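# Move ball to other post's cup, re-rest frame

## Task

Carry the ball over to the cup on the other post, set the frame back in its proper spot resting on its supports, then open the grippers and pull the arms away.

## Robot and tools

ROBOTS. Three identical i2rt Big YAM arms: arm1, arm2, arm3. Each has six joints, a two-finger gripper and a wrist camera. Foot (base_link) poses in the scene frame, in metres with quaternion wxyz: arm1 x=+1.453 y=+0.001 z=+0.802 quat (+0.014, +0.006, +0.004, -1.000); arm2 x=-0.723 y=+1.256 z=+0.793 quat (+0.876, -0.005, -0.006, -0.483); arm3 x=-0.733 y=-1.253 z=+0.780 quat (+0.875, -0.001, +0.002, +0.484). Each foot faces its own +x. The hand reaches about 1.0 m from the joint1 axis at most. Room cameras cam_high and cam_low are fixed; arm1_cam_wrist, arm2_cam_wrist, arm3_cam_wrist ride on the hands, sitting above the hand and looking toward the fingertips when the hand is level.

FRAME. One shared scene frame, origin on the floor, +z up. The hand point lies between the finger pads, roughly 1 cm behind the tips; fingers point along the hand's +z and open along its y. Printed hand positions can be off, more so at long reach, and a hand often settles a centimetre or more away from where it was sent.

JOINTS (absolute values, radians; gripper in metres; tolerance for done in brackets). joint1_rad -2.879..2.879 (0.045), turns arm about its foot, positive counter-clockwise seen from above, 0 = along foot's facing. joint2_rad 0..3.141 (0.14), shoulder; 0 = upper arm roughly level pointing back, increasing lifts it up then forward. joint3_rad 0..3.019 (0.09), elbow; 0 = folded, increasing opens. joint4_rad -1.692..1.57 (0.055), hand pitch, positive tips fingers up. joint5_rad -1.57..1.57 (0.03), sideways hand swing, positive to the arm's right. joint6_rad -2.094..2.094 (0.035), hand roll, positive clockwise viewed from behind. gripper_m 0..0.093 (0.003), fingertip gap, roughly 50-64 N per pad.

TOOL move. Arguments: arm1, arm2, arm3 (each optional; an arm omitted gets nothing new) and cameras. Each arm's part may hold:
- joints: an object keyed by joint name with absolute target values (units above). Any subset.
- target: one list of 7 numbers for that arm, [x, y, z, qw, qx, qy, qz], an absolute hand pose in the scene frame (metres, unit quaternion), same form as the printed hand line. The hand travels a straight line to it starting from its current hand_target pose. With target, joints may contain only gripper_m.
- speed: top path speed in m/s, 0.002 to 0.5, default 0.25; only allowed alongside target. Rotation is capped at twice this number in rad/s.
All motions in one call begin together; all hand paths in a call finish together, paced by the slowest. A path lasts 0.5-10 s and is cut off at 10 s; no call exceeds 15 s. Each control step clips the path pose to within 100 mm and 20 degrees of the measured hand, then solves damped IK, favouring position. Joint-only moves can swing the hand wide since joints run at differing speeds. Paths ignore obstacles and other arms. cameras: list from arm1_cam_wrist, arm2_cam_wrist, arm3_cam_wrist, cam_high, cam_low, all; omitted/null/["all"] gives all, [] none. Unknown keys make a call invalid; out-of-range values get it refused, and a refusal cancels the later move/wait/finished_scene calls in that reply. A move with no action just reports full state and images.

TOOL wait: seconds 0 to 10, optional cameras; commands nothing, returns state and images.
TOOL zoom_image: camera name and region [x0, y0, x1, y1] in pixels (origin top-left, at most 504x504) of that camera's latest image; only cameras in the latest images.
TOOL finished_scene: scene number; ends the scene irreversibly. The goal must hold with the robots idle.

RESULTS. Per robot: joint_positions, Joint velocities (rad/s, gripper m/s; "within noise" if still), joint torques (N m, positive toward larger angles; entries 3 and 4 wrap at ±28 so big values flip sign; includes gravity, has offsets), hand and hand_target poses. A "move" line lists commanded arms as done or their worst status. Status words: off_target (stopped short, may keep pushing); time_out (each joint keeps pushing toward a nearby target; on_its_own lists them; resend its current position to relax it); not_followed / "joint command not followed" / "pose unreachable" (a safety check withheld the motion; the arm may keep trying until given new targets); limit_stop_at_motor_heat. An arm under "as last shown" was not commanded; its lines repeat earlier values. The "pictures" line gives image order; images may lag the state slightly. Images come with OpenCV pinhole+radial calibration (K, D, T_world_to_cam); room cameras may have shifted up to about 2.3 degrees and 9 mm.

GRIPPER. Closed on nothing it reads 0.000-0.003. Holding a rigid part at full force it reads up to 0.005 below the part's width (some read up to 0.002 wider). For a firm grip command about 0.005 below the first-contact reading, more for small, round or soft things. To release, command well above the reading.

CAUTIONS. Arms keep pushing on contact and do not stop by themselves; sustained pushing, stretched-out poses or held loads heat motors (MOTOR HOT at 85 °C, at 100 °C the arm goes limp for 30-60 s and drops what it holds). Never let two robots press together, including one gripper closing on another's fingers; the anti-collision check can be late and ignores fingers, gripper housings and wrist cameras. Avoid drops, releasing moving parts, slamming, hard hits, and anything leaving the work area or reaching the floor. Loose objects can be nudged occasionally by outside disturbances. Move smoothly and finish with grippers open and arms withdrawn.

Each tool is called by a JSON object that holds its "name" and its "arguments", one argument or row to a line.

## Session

{"name": "move", "arguments": {

}}

{"name": "zoom_image", "arguments": {
  "camera": "cam_low",
  "region": [330, 220, 610, 480]
}}

{"name": "zoom_image", "arguments": {
  "camera": "cam_high",
  "region": [380, 220, 540, 350]
}}

Scene clock: 0.00 s.
Joint torques (N m): no reading
Motor temperatures (°C): arm1=[30 28 29 24 25 24 24] | arm2=[25 30 27 26 23 21 27] | arm3=[27 27 26 27 23 25 24]
Heat: arm1: hottest joint1_rad 30 °C; arm2: hottest joint2_rad 30 °C; arm3: hottest joint1_rad 27 °C.
Joint velocities: within noise
arm1.joint_positions: joint1_rad=-0.430 joint2_rad=+0.456 joint3_rad=+1.451 joint4_rad=-1.496 joint5_rad=+0.008 joint6_rad=-0.169 gripper_m=+0.09396
arm1.joint_status: not commanded
arm1.hand: x=+1.3223 y=+0.0502 z=+1.3611 quat_wxyz=(+0.151, -0.856, +0.099, +0.484) (m; scene frame)
arm1.hand_target: x=+1.3243 y=+0.0492 z=+1.3709 quat_wxyz=(+0.154, -0.850, +0.098, +0.494) (m; scene frame)
arm1.hand_status: not commanded
arm2.joint_positions: joint1_rad=-0.159 joint2_rad=+0.563 joint3_rad=+1.339 joint4_rad=-1.223 joint5_rad=+0.179 joint6_rad=+0.060 gripper_m=+0.09396
arm2.joint_status: not commanded
arm2.hand: x=-0.6649 y=+1.0411 z=+1.3495 quat_wxyz=(-0.418, -0.522, -0.658, +0.347) (m; scene frame)
arm2.hand_target: x=-0.6663 y=+1.0445 z=+1.3603 quat_wxyz=(-0.427, -0.519, -0.652, +0.352) (m; scene frame)
arm2.hand_status: not commanded
arm3.joint_positions: joint1_rad=+0.085 joint2_rad=+0.453 joint3_rad=+1.334 joint4_rad=-1.235 joint5_rad=+0.195 joint6_rad=+0.111 gripper_m=+0.09396
arm3.joint_status: not commanded
arm3.hand: x=-0.6184 y=-1.1050 z=+1.3466 quat_wxyz=(-0.512, +0.337, -0.747, -0.257) (m; scene frame)
arm3.hand_target: x=-0.6203 y=-1.1087 z=+1.3586 quat_wxyz=(-0.521, +0.333, -0.740, -0.264) (m; scene frame)
arm3.hand_status: not commanded
pictures: arm1_cam_wrist, arm2_cam_wrist, arm3_cam_wrist, cam_high, cam_low
camera_calibration:
arm1_cam_wrist: T_world_to_cam=[[0.328646, 0.927293, 0.179216, -0.727029], [0.883572, -0.234848, -0.40515, -0.602697], [-0.333605, 0.291502, -0.896513, 1.77148], [0, 0, 0, 1]] pos_world=[1.36243, 0.0162388, 1.47426]
arm2_cam_wrist: T_world_to_cam=[[-0.977649, -0.209434, 0.0184212, -0.45841], [-0.189655, 0.840709, -0.507188, -0.309064], [0.0907357, -0.499346, -0.861638, 1.86683], [0, 0, 0, 1]] pos_world=[-0.676167, 1.09602, 1.46022]
arm3_cam_wrist: T_world_to_cam=[[0.770835, -0.636201, -0.0325708, -0.182713], [-0.544462, -0.631415, -0.552156, -0.28753], [0.330717, 0.443355, -0.833104, 1.94245], [0, 0, 0, 1]] pos_world=[-0.658109, -1.15899, 1.45355]

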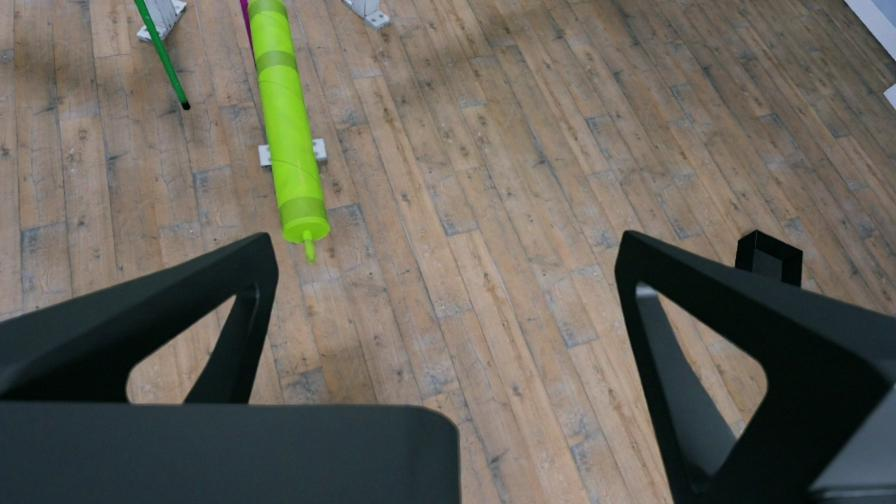

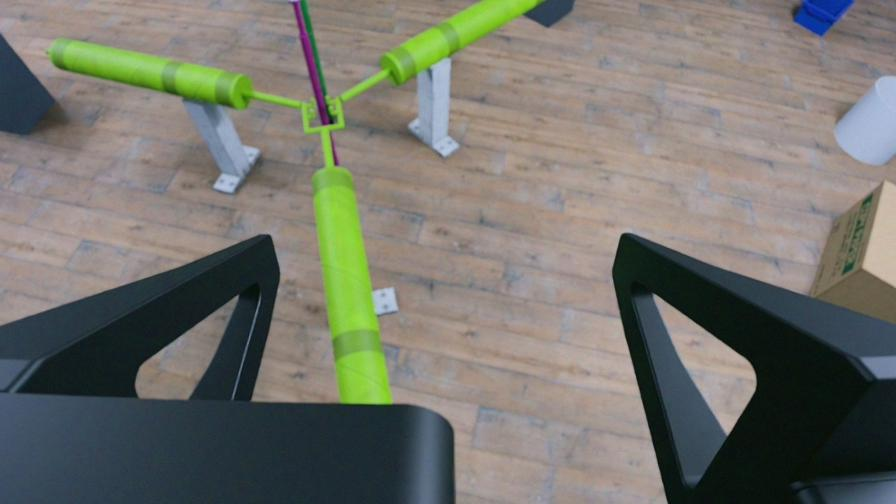

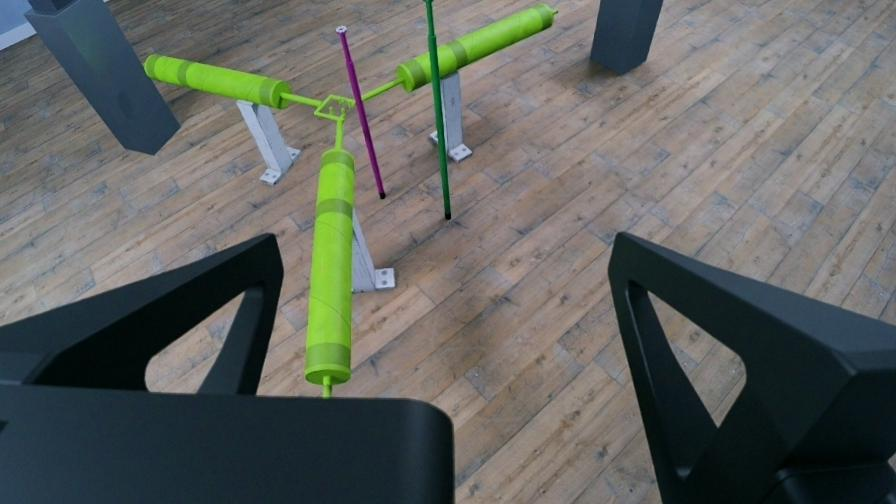

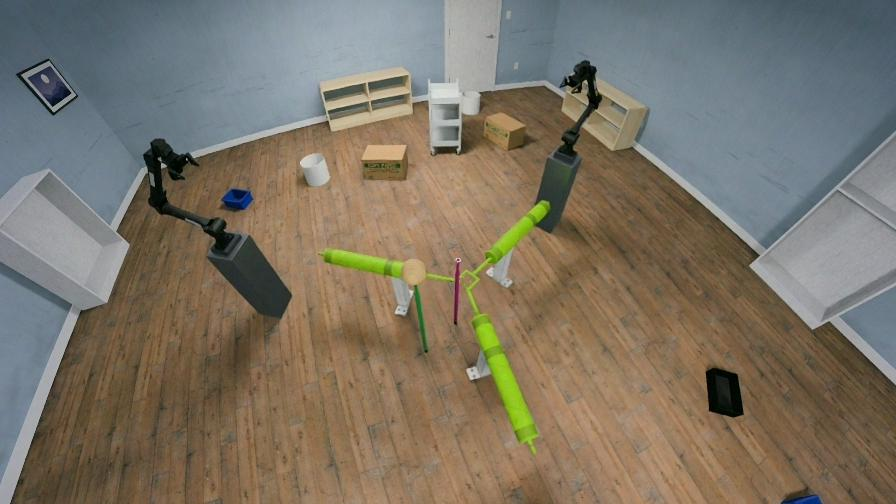

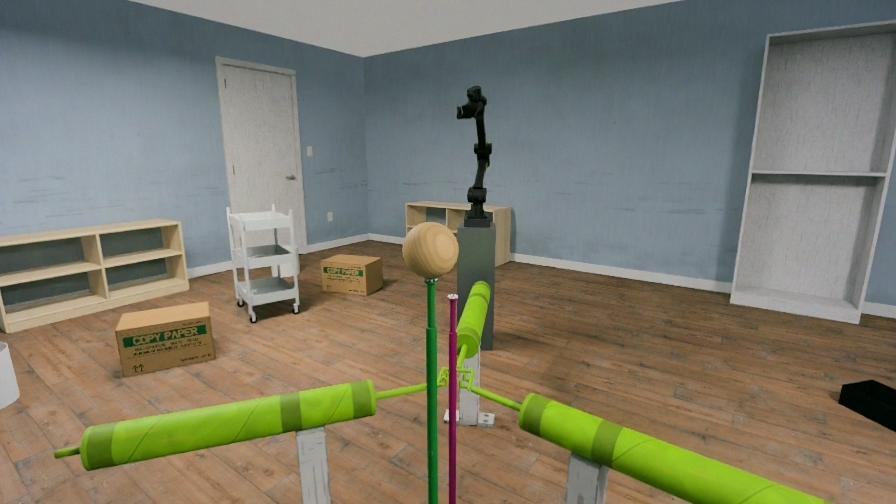

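Scaled by 1.800 from the camera's 896x504 image, which has a finer 1280x720 frame.

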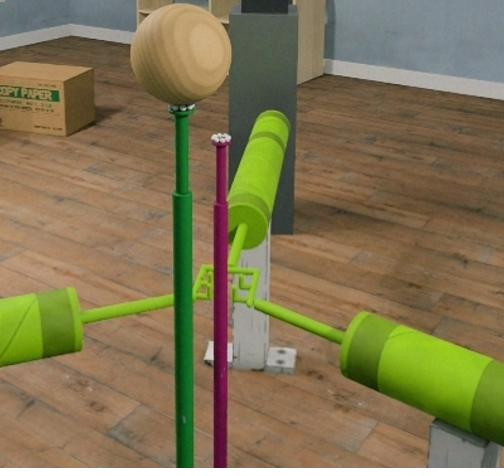

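Scaled by 3.150 from the camera's 896x504 image, which has a finer 1280x720 frame.

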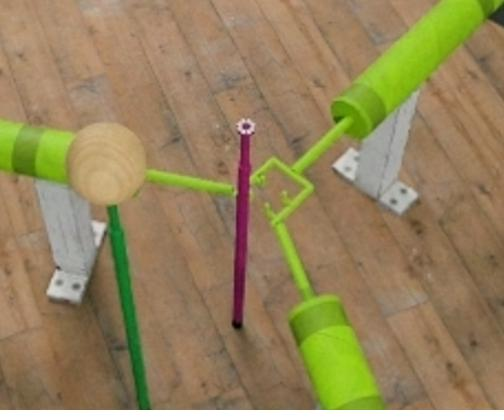

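{"name": "move", "arguments": {
  "arm1": {"target":[0.910,0.023,0.600,0,0.9989,-0.0471,0],"speed":0.35},
  "arm2": {"target":[-0.520,1.038,0.600,0,-0.5402,-0.8415,0],"speed":0.35},
  "arm3": {"target":[-0.682,-0.707,0.600,0,0.4586,-0.8886,0],"speed":0.35}
}}

Scene clock: 26.90 s.
Joint torques (N m): arm1=[-2.14 -19.25 6.58 0.01 -0.12 0.05] | arm2=[2.02 -10.11 1.78 0.42 -0.18 -0.05] | arm3=[-0.79 -15.21 8.28 -0.01 0.01 0.02]
Motor temperatures (°C): arm1=[29 29 33 24 25 24 24] | arm2=[25 30 33 26 23 21 27] | arm3=[27 28 31 27 23 25 24]
Heat: arm1: hottest joint3_rad 33 °C; arm2: hottest joint3_rad 33 °C; arm3: hottest joint3_rad 31 °C.
move: arm1 off_target; arm2 done; arm3 off_target
Joint velocities: within noise
arm1.joint_positions: joint1_rad=-0.055 joint2_rad=+2.312 joint3_rad=+1.308 joint4_rad=-0.581 joint5_rad=-0.005 joint6_rad=+0.069 gripper_m=+0.09396
arm1.joint_status: not commanded
arm1.hand: x=+0.9260 y=+0.0160 z=+0.5918 quat_wxyz=(+0.002, -0.999, +0.048, -0.013) (m; scene frame)
arm1.hand_target: x=+0.9102 y=+0.0231 z=+0.6004 quat_wxyz=(+0.000, -0.999, +0.047, +0.000) (m; scene frame)
arm1.hand_status: off_target (0.019 m and 1.5 deg from the pose sent, 0.866 m and 61.4 deg at the start)
arm2.joint_positions: joint1_rad=+0.179 joint2_rad=+2.049 joint3_rad=+0.581 joint4_rad=-0.116 joint5_rad=-0.004 joint6_rad=+0.325 gripper_m=+0.09396
arm2.joint_status: not commanded
arm2.hand: x=-0.5246 y=+1.0379 z=+0.6072 quat_wxyz=(-0.001, -0.546, -0.838, +0.001) (m; scene frame)
arm2.hand_target: x=-0.5202 y=+1.0382 z=+0.6002 quat_wxyz=(+0.000, -0.540, -0.842, +0.000) (m; scene frame)
arm2.hand_status: done (0.009 m and 0.7 deg from the pose sent, 0.764 m and 66.7 deg at the start; pose on its path clipped on 10 of 106 steps)
arm3.joint_positions: joint1_rad=+0.476 joint2_rad=+2.263 joint3_rad=+1.315 joint4_rad=-0.628 joint5_rad=+0.005 joint6_rad=+0.525 gripper_m=+0.09396
arm3.joint_status: not commanded
arm3.hand: x=-0.6877 y=-0.7181 z=+0.6006 quat_wxyz=(+0.001, +0.463, -0.886, +0.004) (m; scene frame)
arm3.hand_target: x=-0.6820 y=-0.7074 z=+0.6001 quat_wxyz=(+0.000, +0.459, -0.889, +0.000) (m; scene frame)
arm3.hand_status: off_target (0.012 m and 0.7 deg from the pose sent, 0.848 m and 70.1 deg at the start)
pictures: arm1_cam_wrist, arm2_cam_wrist, arm3_cam_wrist, cam_high, cam_low
camera_calibration:
arm1_cam_wrist: T_world_to_cam=[[0.087294, 0.995816, 0.027009, -0.114684], [0.786468, -0.0855326, 0.61168, -1.08643], [0.611431, -0.0321543, -0.790644, 0.0269036], [0, 0, 0, 1]] pos_world=[0.848005, 0.022144, 0.688917]
arm2_cam_wrist: T_world_to_cam=[[-0.915837, -0.401513, 0.00557185, -0.0686423], [-0.325266, 0.749914, 0.576048, -1.29088], [-0.235469, 0.525753, -0.817397, -0.0490539], [0, 0, 0, 1]] pos_world=[-0.494294, 0.966277, 0.703894]
arm3_cam_wrist: T_world_to_cam=[[0.824365, -0.566055, 0.00220974, 0.158848], [-0.455086, -0.660425, 0.597273, -1.14256], [-0.33663, -0.493377, -0.802035, 0.0219975], [0, 0, 0, 1]] pos_world=[-0.643505, -0.653802, 0.69971]

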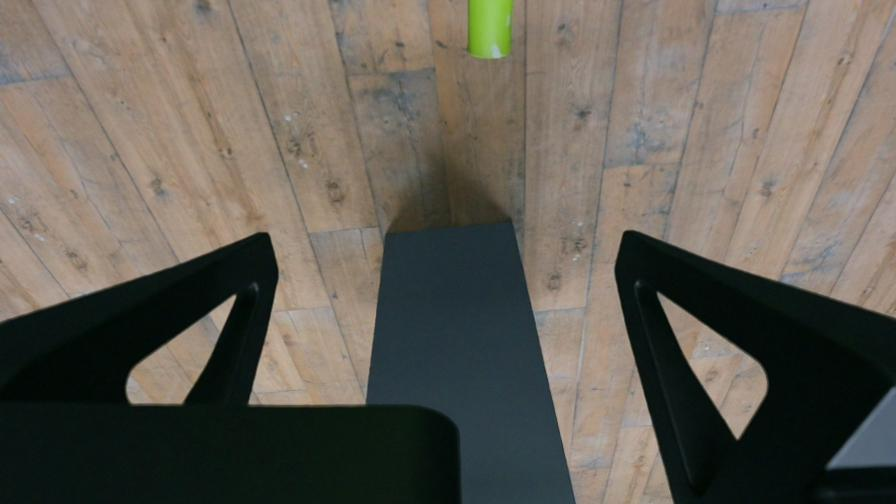

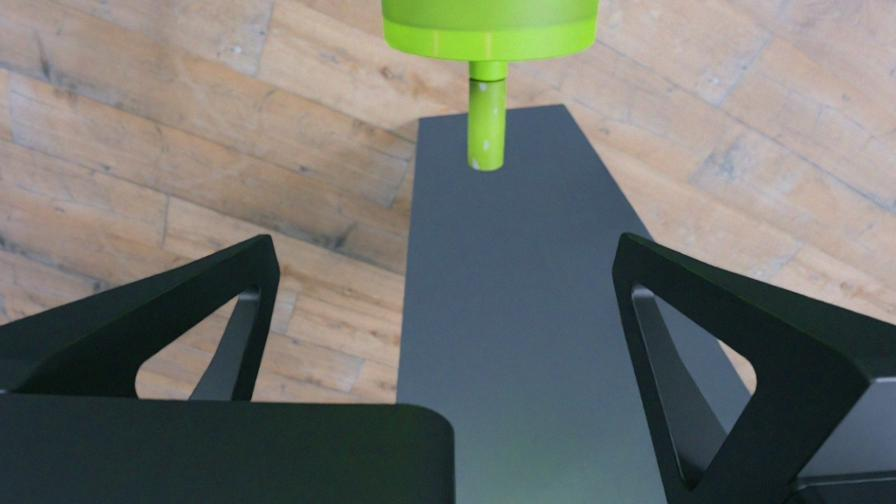

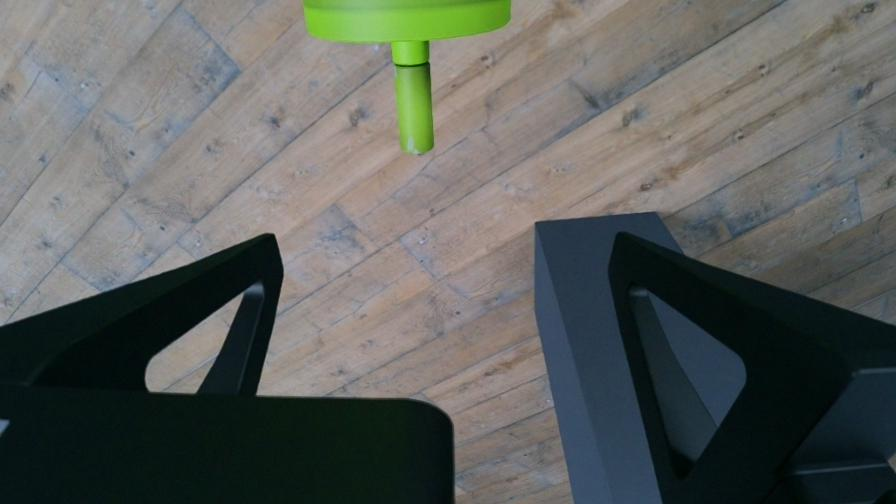

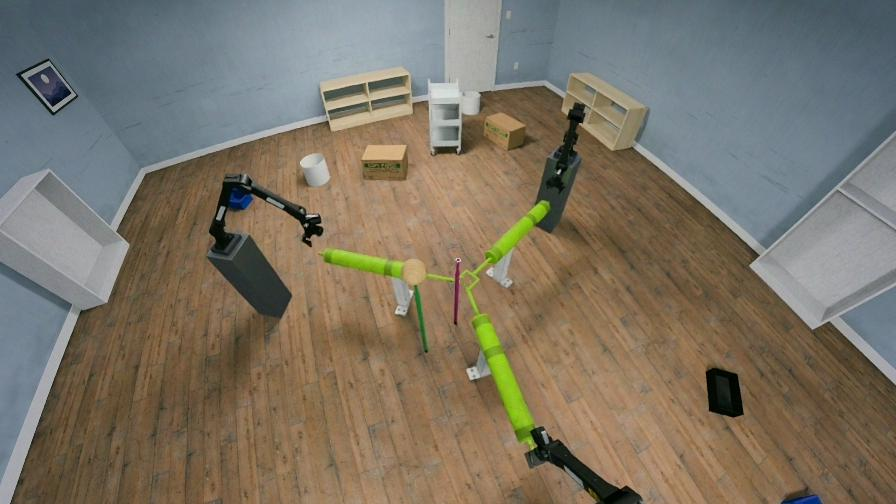

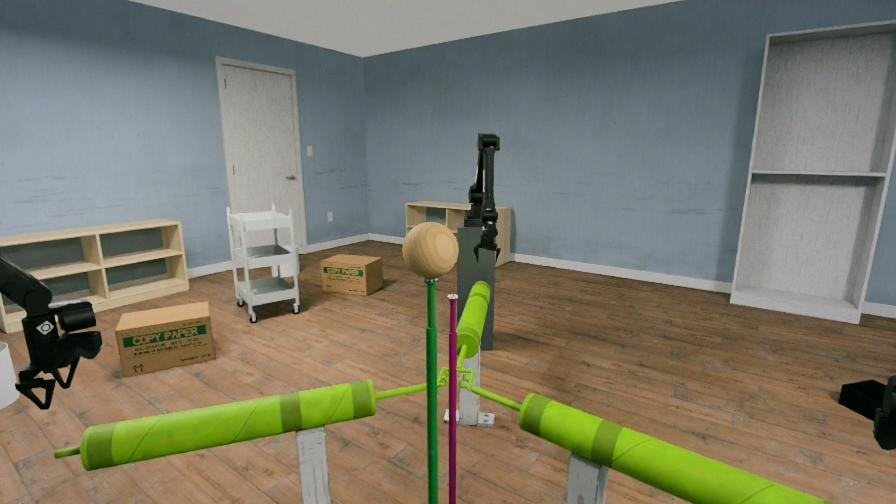

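{"name": "move", "arguments": {
  "arm1": {"target":[0.883,0.0525,0.450,0,0.9992,-0.0401,0],"speed":0.15},
  "arm2": {"target":[-0.551,1.048,0.438,0,-0.5402,-0.8415,0],"speed":0.15},
  "arm3": {"target":[-0.708,-0.714,0.438,0,0.4605,-0.8877,0],"speed":0.15}
}}

Scene clock: 45.27 s.
Joint torques (N m): arm1=[-1.96 -20.66 5.6 0.53 -0.13 0.05] | arm2=[0.09 -11.81 -1.8 0.44 -0.14 -0.16] | arm3=[0.56 -15.97 5.86 0.85 0.03 0.12]
Motor temperatures (°C): arm1=[29 31 32 24 25 24 24] | arm2=[25 31 31 26 23 21 26] | arm3=[27 30 32 27 23 25 24]
Heat: arm1: hottest joint3_rad 32 °C; arm2: hottest joint2_rad 31 °C; arm3: hottest joint3_rad 32 °C.
move: arm1 off_target; arm2 done; arm3 off_target
Joint velocities: within noise
arm1.joint_positions: joint1_rad=-0.104 joint2_rad=+2.684 joint3_rad=+1.582 joint4_rad=-0.489 joint5_rad=-0.006 joint6_rad=+0.008 gripper_m=+0.09396
arm1.joint_status: not commanded
arm1.hand: x=+0.8992 y=+0.0453 z=+0.4459 quat_wxyz=(+0.002, -0.999, +0.042, -0.016) (m; scene frame)
arm1.hand_target: x=+0.8833 y=+0.0527 z=+0.4505 quat_wxyz=(+0.000, -0.999, +0.040, +0.000) (m; scene frame)
arm1.hand_status: off_target (0.018 m and 1.8 deg from the pose sent, 0.153 m and 1.7 deg at the start)
arm2.joint_positions: joint1_rad=+0.145 joint2_rad=+2.626 joint3_rad=+0.753 joint4_rad=+0.290 joint5_rad=-0.004 joint6_rad=+0.282 gripper_m=+0.09396
arm2.joint_status: not commanded
arm2.hand: x=-0.5467 y=+1.0472 z=+0.4449 quat_wxyz=(-0.002, -0.542, -0.841, +0.001) (m; scene frame)
arm2.hand_target: x=-0.5509 y=+1.0480 z=+0.4382 quat_wxyz=(+0.000, -0.540, -0.842, +0.000) (m; scene frame)
arm2.hand_status: done (0.008 m and 0.3 deg from the pose sent, 0.172 m and 0.8 deg at the start)
arm3.joint_positions: joint1_rad=+0.505 joint2_rad=+2.617 joint3_rad=+1.453 joint4_rad=-0.425 joint5_rad=+0.005 joint6_rad=+0.557 gripper_m=+0.09396
arm3.joint_status: not commanded
arm3.hand: x=-0.7040 y=-0.7250 z=+0.4425 quat_wxyz=(+0.005, +0.461, -0.887, +0.010) (m; scene frame)
arm3.hand_target: x=-0.7081 y=-0.7142 z=+0.4384 quat_wxyz=(+0.000, +0.461, -0.888, +0.000) (m; scene frame)
arm3.hand_status: off_target (0.013 m and 1.2 deg from the pose sent, 0.164 m and 0.5 deg at the start)
pictures: arm1_cam_wrist, arm2_cam_wrist, arm3_cam_wrist, cam_high, cam_low
camera_calibration:
arm1_cam_wrist: T_world_to_cam=[[0.0751159, 0.996847, 0.0255573, -0.126002], [0.783867, -0.0748704, 0.616398, -0.973924], [0.616369, -0.0262678, -0.78702, -0.0774116], [0, 0, 0, 1]] pos_world=[0.820606, 0.0506534, 0.542621]
arm2_cam_wrist: T_world_to_cam=[[-0.912153, -0.409824, 0.00460051, -0.0730339], [-0.333017, 0.747652, 0.574558, -1.21285], [-0.238907, 0.522553, -0.818451, -0.189862], [0, 0, 0, 1]] pos_world=[-0.515877, 0.976071, 0.541795]
arm3_cam_wrist: T_world_to_cam=[[0.822668, -0.568449, 0.00915891, 0.16272], [-0.456493, -0.650869, 0.606616, -1.05828], [-0.338869, -0.503225, -0.794942, -0.125527], [0, 0, 0, 1]] pos_world=[-0.659499, -0.659473, 0.540694]

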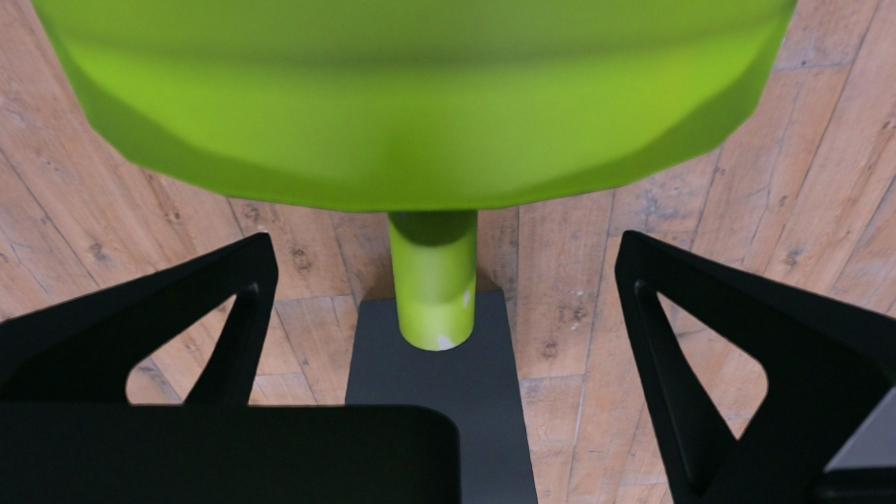

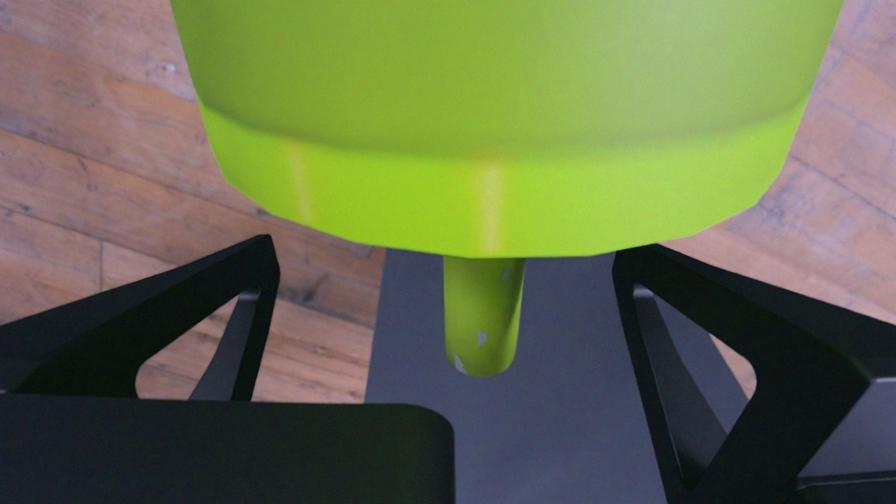

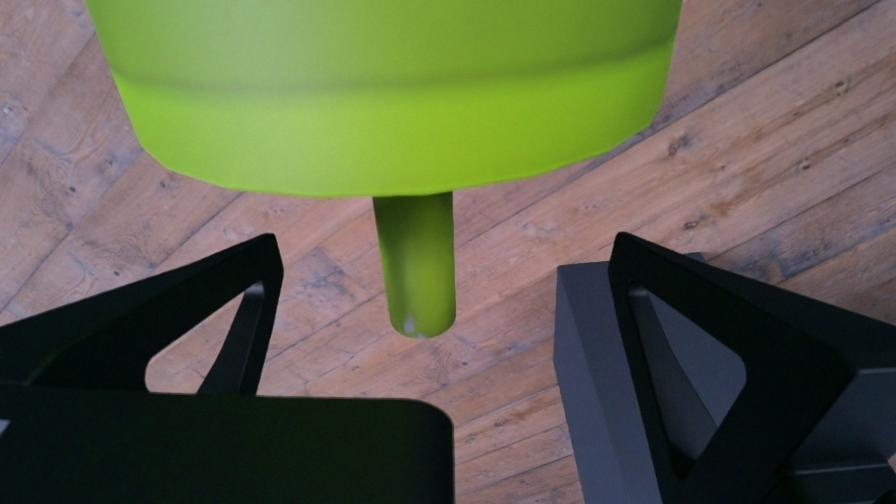

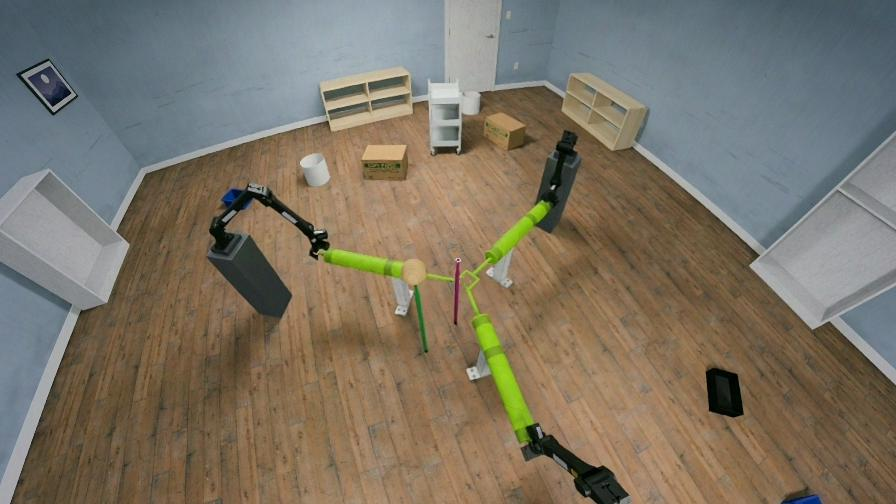

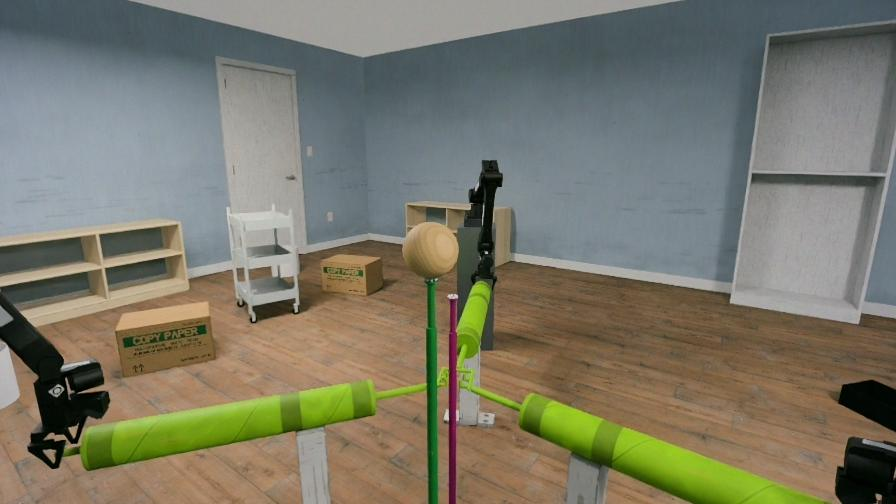

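{"name": "move", "arguments": {
  "arm1": {"target":[0.882,0.0515,0.446,0,0.9992,-0.0401,0],"speed":0.1},
  "arm2": {"target":[-0.560,1.044,0.434,0,-0.5402,-0.8415,0],"speed":0.1},
  "arm3": {"target":[-0.709,-0.704,0.430,0,0.4605,-0.8877,0],"speed":0.1},
  "cameras": []
}}

{"name": "move", "arguments": {
  "arm1": {"joints":{"gripper_m":0.012}},
  "arm2": {"joints":{"gripper_m":0.012}},
  "arm3": {"joints":{"gripper_m":0.012}}
}}

{"name": "zoom_image", "arguments": {
  "camera": "cam_low",
  "region": [400, 210, 500, 400]
}}

{"name": "zoom_image", "arguments": {
  "camera": "cam_high",
  "region": [390, 250, 490, 360]
}}

Scene clock: 54.17 s.
Joint torques (N m): arm1=[-1.79 -20.37 5.79 0.57 -0.13 0.07] | arm2=[0.15 -11.4 -1.69 0.43 -0.13 -0.15] | arm3=[0.85 -15.79 6.37 0.2 0.04 0.13]
Motor temperatures (°C): arm1=[29 31 32 24 25 24 24] | arm2=[25 31 30 26 23 21 26] | arm3=[27 30 31 27 23 25 24]
Heat: arm1: hottest joint3_rad 32 °C; arm2: hottest joint2_rad 31 °C; arm3: hottest joint3_rad 31 °C.
move: arm1 off_target; arm2 done; arm3 off_target
Joint velocities: within noise
arm1.joint_positions: joint1_rad=-0.104 joint2_rad=+2.687 joint3_rad=+1.591 joint4_rad=-0.489 joint5_rad=-0.006 joint6_rad=+0.007 gripper_m=+0.09396
arm1.joint_status: not commanded
arm1.hand: x=+0.8951 y=+0.0455 z=+0.4460 quat_wxyz=(+0.002, -0.999, +0.041, -0.012) (m; scene frame)
arm1.hand_target: x=+0.8824 y=+0.0516 z=+0.4463 quat_wxyz=(+0.000, -0.999, +0.040, +0.000) (m; scene frame)
arm1.hand_status: off_target (0.014 m and 1.4 deg from the pose sent, 0.018 m and 1.8 deg at the start)
arm2.joint_positions: joint1_rad=+0.108 joint2_rad=+2.636 joint3_rad=+0.753 joint4_rad=+0.301 joint5_rad=-0.004 joint6_rad=+0.247 gripper_m=+0.09396
arm2.joint_status: not commanded
arm2.hand: x=-0.5555 y=+1.0425 z=+0.4425 quat_wxyz=(-0.002, -0.542, -0.840, +0.001) (m; scene frame)
arm2.hand_target: x=-0.5600 y=+1.0442 z=+0.4343 quat_wxyz=(+0.000, -0.540, -0.841, +0.000) (m; scene frame)
arm2.hand_status: done (0.010 m and 0.4 deg from the pose sent, 0.017 m and 0.3 deg at the start)
arm3.joint_positions: joint1_rad=+0.506 joint2_rad=+2.640 joint3_rad=+1.497 joint4_rad=-0.425 joint5_rad=+0.005 joint6_rad=+0.560 gripper_m=+0.09396
arm3.joint_status: not commanded
arm3.hand: x=-0.7038 y=-0.7094 z=+0.4374 quat_wxyz=(-0.001, +0.461, -0.888, +0.000) (m; scene frame)
arm3.hand_target: x=-0.7090 y=-0.7045 z=+0.4301 quat_wxyz=(+0.000, +0.461, -0.888, +0.000) (m; scene frame)
arm3.hand_status: off_target (0.011 m and 0.1 deg from the pose sent, 0.025 m and 1.2 deg at the start)
pictures: none
No camera images: "cameras" was empty.

Scene clock: 54.97 s.
Joint torques (N m): arm1=[-1.85 -20.07 5.75 0.54 0.14 0.07] | arm2=[0.15 -11.46 -1.68 0.43 -0.13 -0.14] | arm3=[0.79 -15.79 6.37 0.25 -0.13 0.17]
Motor temperatures (°C): arm1=[29 32 32 24 25 24 24] | arm2=[25 31 30 26 23 21 26] | arm3=[27 30 31 27 23 25 24]
Heat: arm1: hottest joint2_rad 32 °C; arm2: hottest joint2_rad 31 °C; arm3: hottest joint3_rad 31 °C.
move: arm1 off_target; arm2 off_target; arm3 off_target
Joint velocities: within noise
arm1.joint_positions: joint1_rad=-0.104 joint2_rad=+2.687 joint3_rad=+1.591 joint4_rad=-0.489 joint5_rad=-0.013 joint6_rad=+0.007 gripper_m=+0.01876
arm1.joint_status: gripper_m off_target (ended at +0.01879, target +0.01200)
arm1.hand: x=+0.8950 y=+0.0443 z=+0.4458 quat_wxyz=(-0.002, -0.999, +0.041, -0.012) (m; scene frame)
arm1.hand_target: x=+0.8825 y=+0.0516 z=+0.4463 quat_wxyz=(+0.000, -0.999, +0.040, +0.000) (m; scene frame)
arm1.hand_status: not commanded
arm2.joint_positions: joint1_rad=+0.108 joint2_rad=+2.636 joint3_rad=+0.753 joint4_rad=+0.302 joint5_rad=-0.004 joint6_rad=+0.244 gripper_m=+0.01813
arm2.joint_status: gripper_m off_target (ended at +0.01816, target +0.01200)
arm2.hand: x=-0.5555 y=+1.0425 z=+0.4425 quat_wxyz=(-0.002, -0.541, -0.841, +0.001) (m; scene frame)
arm2.hand_target: x=-0.5599 y=+1.0442 z=+0.4343 quat_wxyz=(+0.000, -0.540, -0.842, +0.000) (m; scene frame)
arm2.hand_status: not commanded
arm3.joint_positions: joint1_rad=+0.506 joint2_rad=+2.640 joint3_rad=+1.497 joint4_rad=-0.426 joint5_rad=+0.008 joint6_rad=+0.557 gripper_m=+0.01768
arm3.joint_status: gripper_m off_target (ended at +0.01771, target +0.01200)
arm3.hand: x=-0.7031 y=-0.7097 z=+0.4374 quat_wxyz=(-0.002, +0.462, -0.887, +0.002) (m; scene frame)
arm3.hand_target: x=-0.7090 y=-0.7044 z=+0.4302 quat_wxyz=(+0.000, +0.461, -0.888, +0.000) (m; scene frame)
arm3.hand_status: not commanded
pictures: arm1_cam_wrist, arm2_cam_wrist, arm3_cam_wrist, cam_high, cam_low
camera_calibration:
arm1_cam_wrist: T_world_to_cam=[[0.074271, 0.997076, 0.0179857, -0.120567], [0.788228, -0.0697432, 0.611419, -0.972506], [0.610885, -0.0312339, -0.791103, -0.0679474], [0, 0, 0, 1]] pos_world=[0.817019, 0.0502661, 0.543024]
arm2_cam_wrist: T_world_to_cam=[[-0.911497, -0.411291, 0.00372166, -0.0806885], [-0.335038, 0.747694, 0.573327, -1.2114], [-0.238586, 0.521338, -0.819318, -0.189707], [0, 0, 0, 1]] pos_world=[-0.524673, 0.97147, 0.539396]
arm3_cam_wrist: T_world_to_cam=[[0.8235, -0.567314, 0.00185998, 0.17531], [-0.458453, -0.663542, 0.591212, -1.0485], [-0.334169, -0.487716, -0.806514, -0.102216], [0, 0, 0, 1]] pos_world=[-0.659212, -0.646118, 0.53712]

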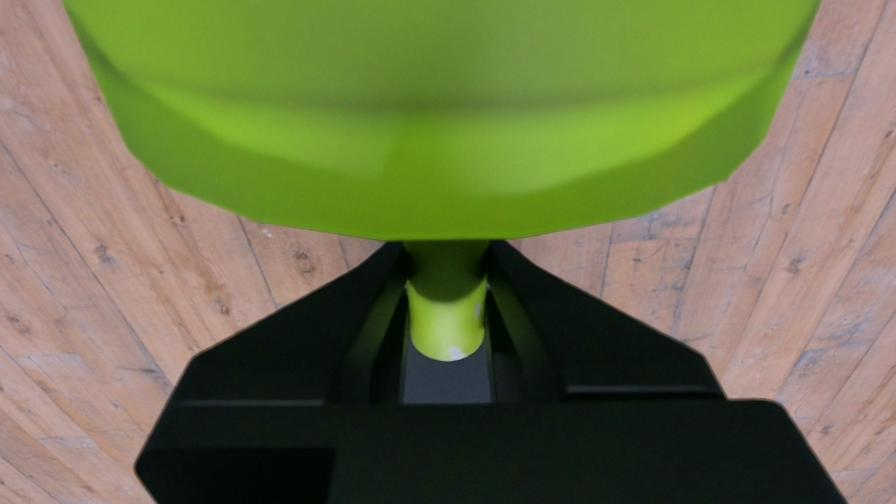

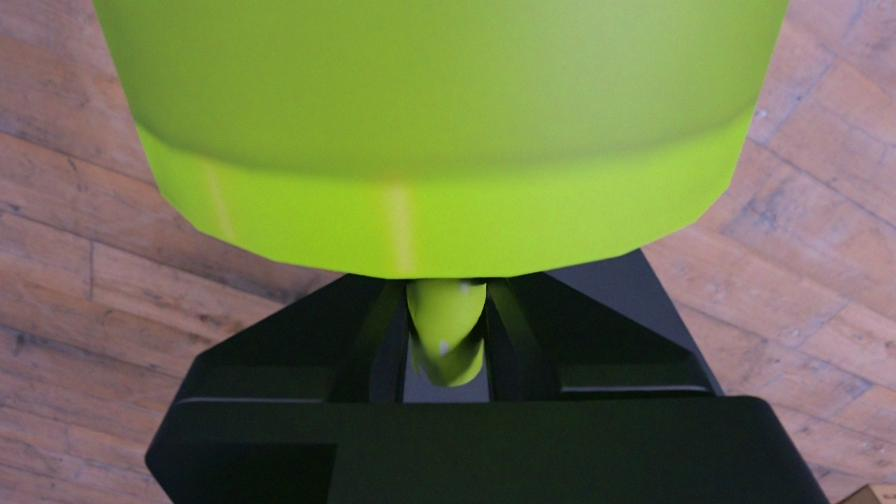

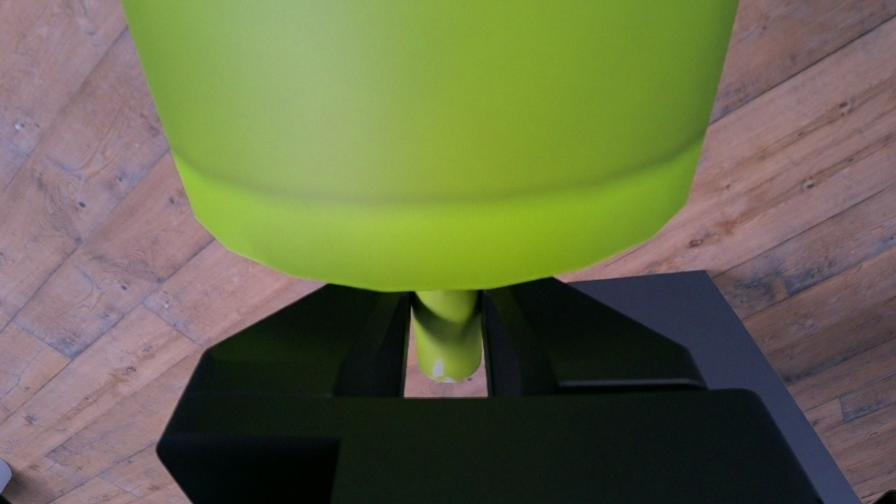

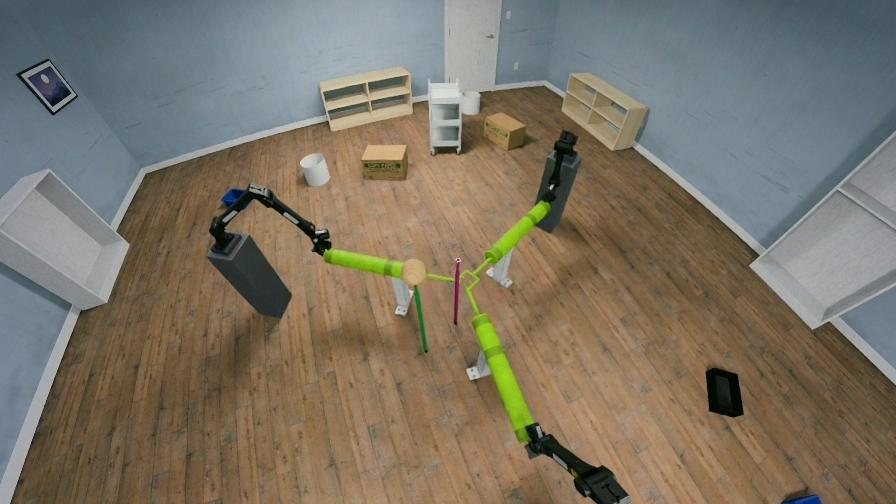

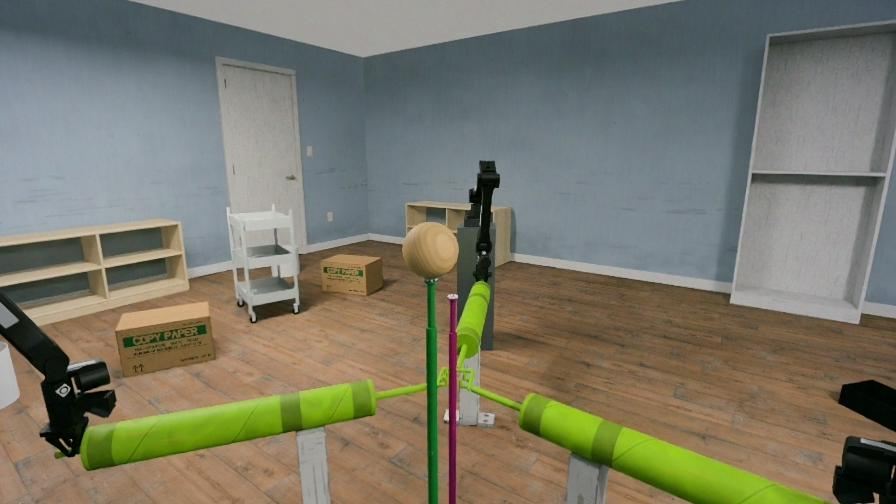

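Scaled by 2.653 from the camera's 896x504 image, which has a finer 1280x720 frame.

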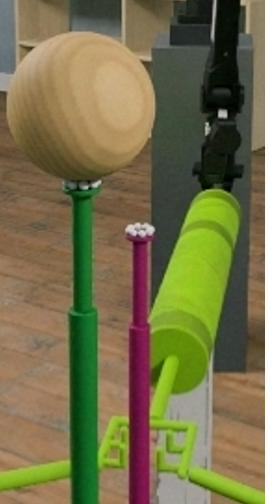

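Scaled by 4.582 from the camera's 896x504 image, which has a finer 1280x720 frame.

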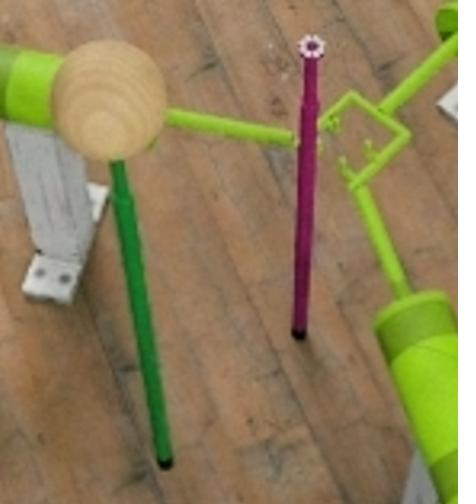

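{"name": "move", "arguments": {
  "arm1": {"target":[0.884,0.0516,0.850,0,0.9992,-0.0401,0],"speed":0.15},
  "arm2": {"target":[-0.559,1.044,0.835,0,-0.5402,-0.8415,0],"speed":0.15},
  "arm3": {"target":[-0.708,-0.705,0.850,0,0.4605,-0.8877,0],"speed":0.15},
  "cameras": ["cam_low"]
}}

Scene clock: 82.13 s.
Joint torques (N m): arm1=[-1.96 -21.25 10.82 -1.1 0.13 0.07] | arm2=[0.97 -8.7 7.95 -1.47 -0.43 -0.05] | arm3=[0.73 -17.9 10.93 -1.68 0.06 0.21]
Motor temperatures (°C): arm1=[29 37 33 24 25 24 25] | arm2=[25 31 29 26 23 21 28] | arm3=[27 30 31 27 23 25 26]
Heat: arm1: hottest joint2_rad 37 °C; arm2: hottest joint2_rad 31 °C; arm3: hottest joint3_rad 31 °C.
move: arm1 off_target; arm2 off_target; arm3 off_target
Joint velocities: within noise
arm1.joint_positions: joint1_rad=-0.108 joint2_rad=+1.971 joint3_rad=+1.453 joint4_rad=-1.092 joint5_rad=-0.013 joint6_rad=-0.001 gripper_m=+0.01876
arm1.joint_status: not commanded
arm1.hand: x=+0.9001 y=+0.0429 z=+0.8139 quat_wxyz=(-0.002, -0.999, +0.040, -0.025) (m; scene frame)
arm1.hand_target: x=+0.8853 y=+0.0513 z=+0.8496 quat_wxyz=(+0.000, -0.999, +0.040, +0.000) (m; scene frame)
arm1.hand_status: off_target (0.040 m and 2.8 deg from the pose sent, 0.404 m and 1.4 deg at the start)
arm2.joint_positions: joint1_rad=+0.096 joint2_rad=+1.270 joint3_rad=+0.583 joint4_rad=-0.901 joint5_rad=+0.004 joint6_rad=+0.230 gripper_m=+0.01813
arm2.joint_status: not commanded
arm2.hand: x=-0.5617 y=+1.0458 z=+0.8216 quat_wxyz=(+0.002, -0.540, -0.841, +0.004) (m; scene frame)
arm2.hand_target: x=-0.5590 y=+1.0440 z=+0.8344 quat_wxyz=(+0.000, -0.540, -0.842, +0.000) (m; scene frame)
arm2.hand_status: off_target (0.014 m and 0.5 deg from the pose sent, 0.392 m and 0.3 deg at the start)
arm3.joint_positions: joint1_rad=+0.507 joint2_rad=+1.907 joint3_rad=+1.418 joint4_rad=-1.094 joint5_rad=+0.004 joint6_rad=+0.552 gripper_m=+0.01768
arm3.joint_status: not commanded
arm3.hand: x=-0.7032 y=-0.7088 z=+0.8180 quat_wxyz=(+0.004, +0.464, -0.886, +0.007) (m; scene frame)
arm3.hand_target: x=-0.7079 y=-0.7054 z=+0.8492 quat_wxyz=(+0.000, +0.461, -0.888, -0.001) (m; scene frame)
arm3.hand_status: off_target (0.033 m and 1.0 deg from the pose sent, 0.413 m and 0.4 deg at the start)
pictures: cam_low

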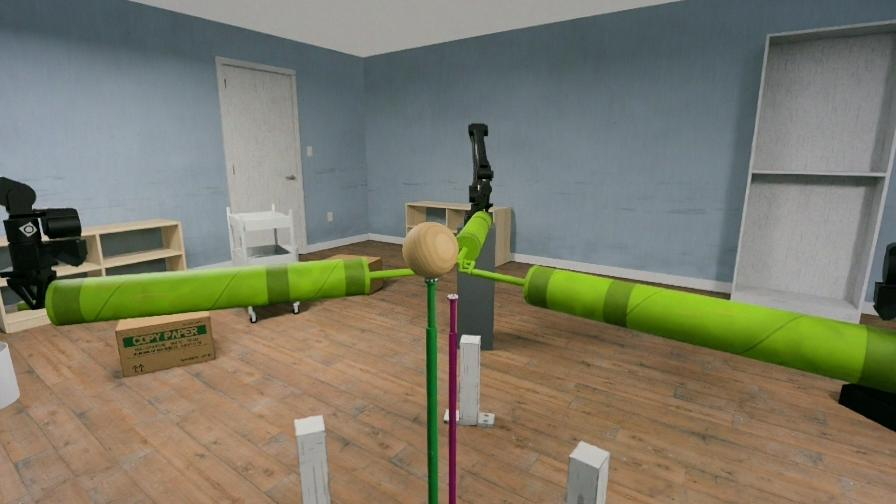

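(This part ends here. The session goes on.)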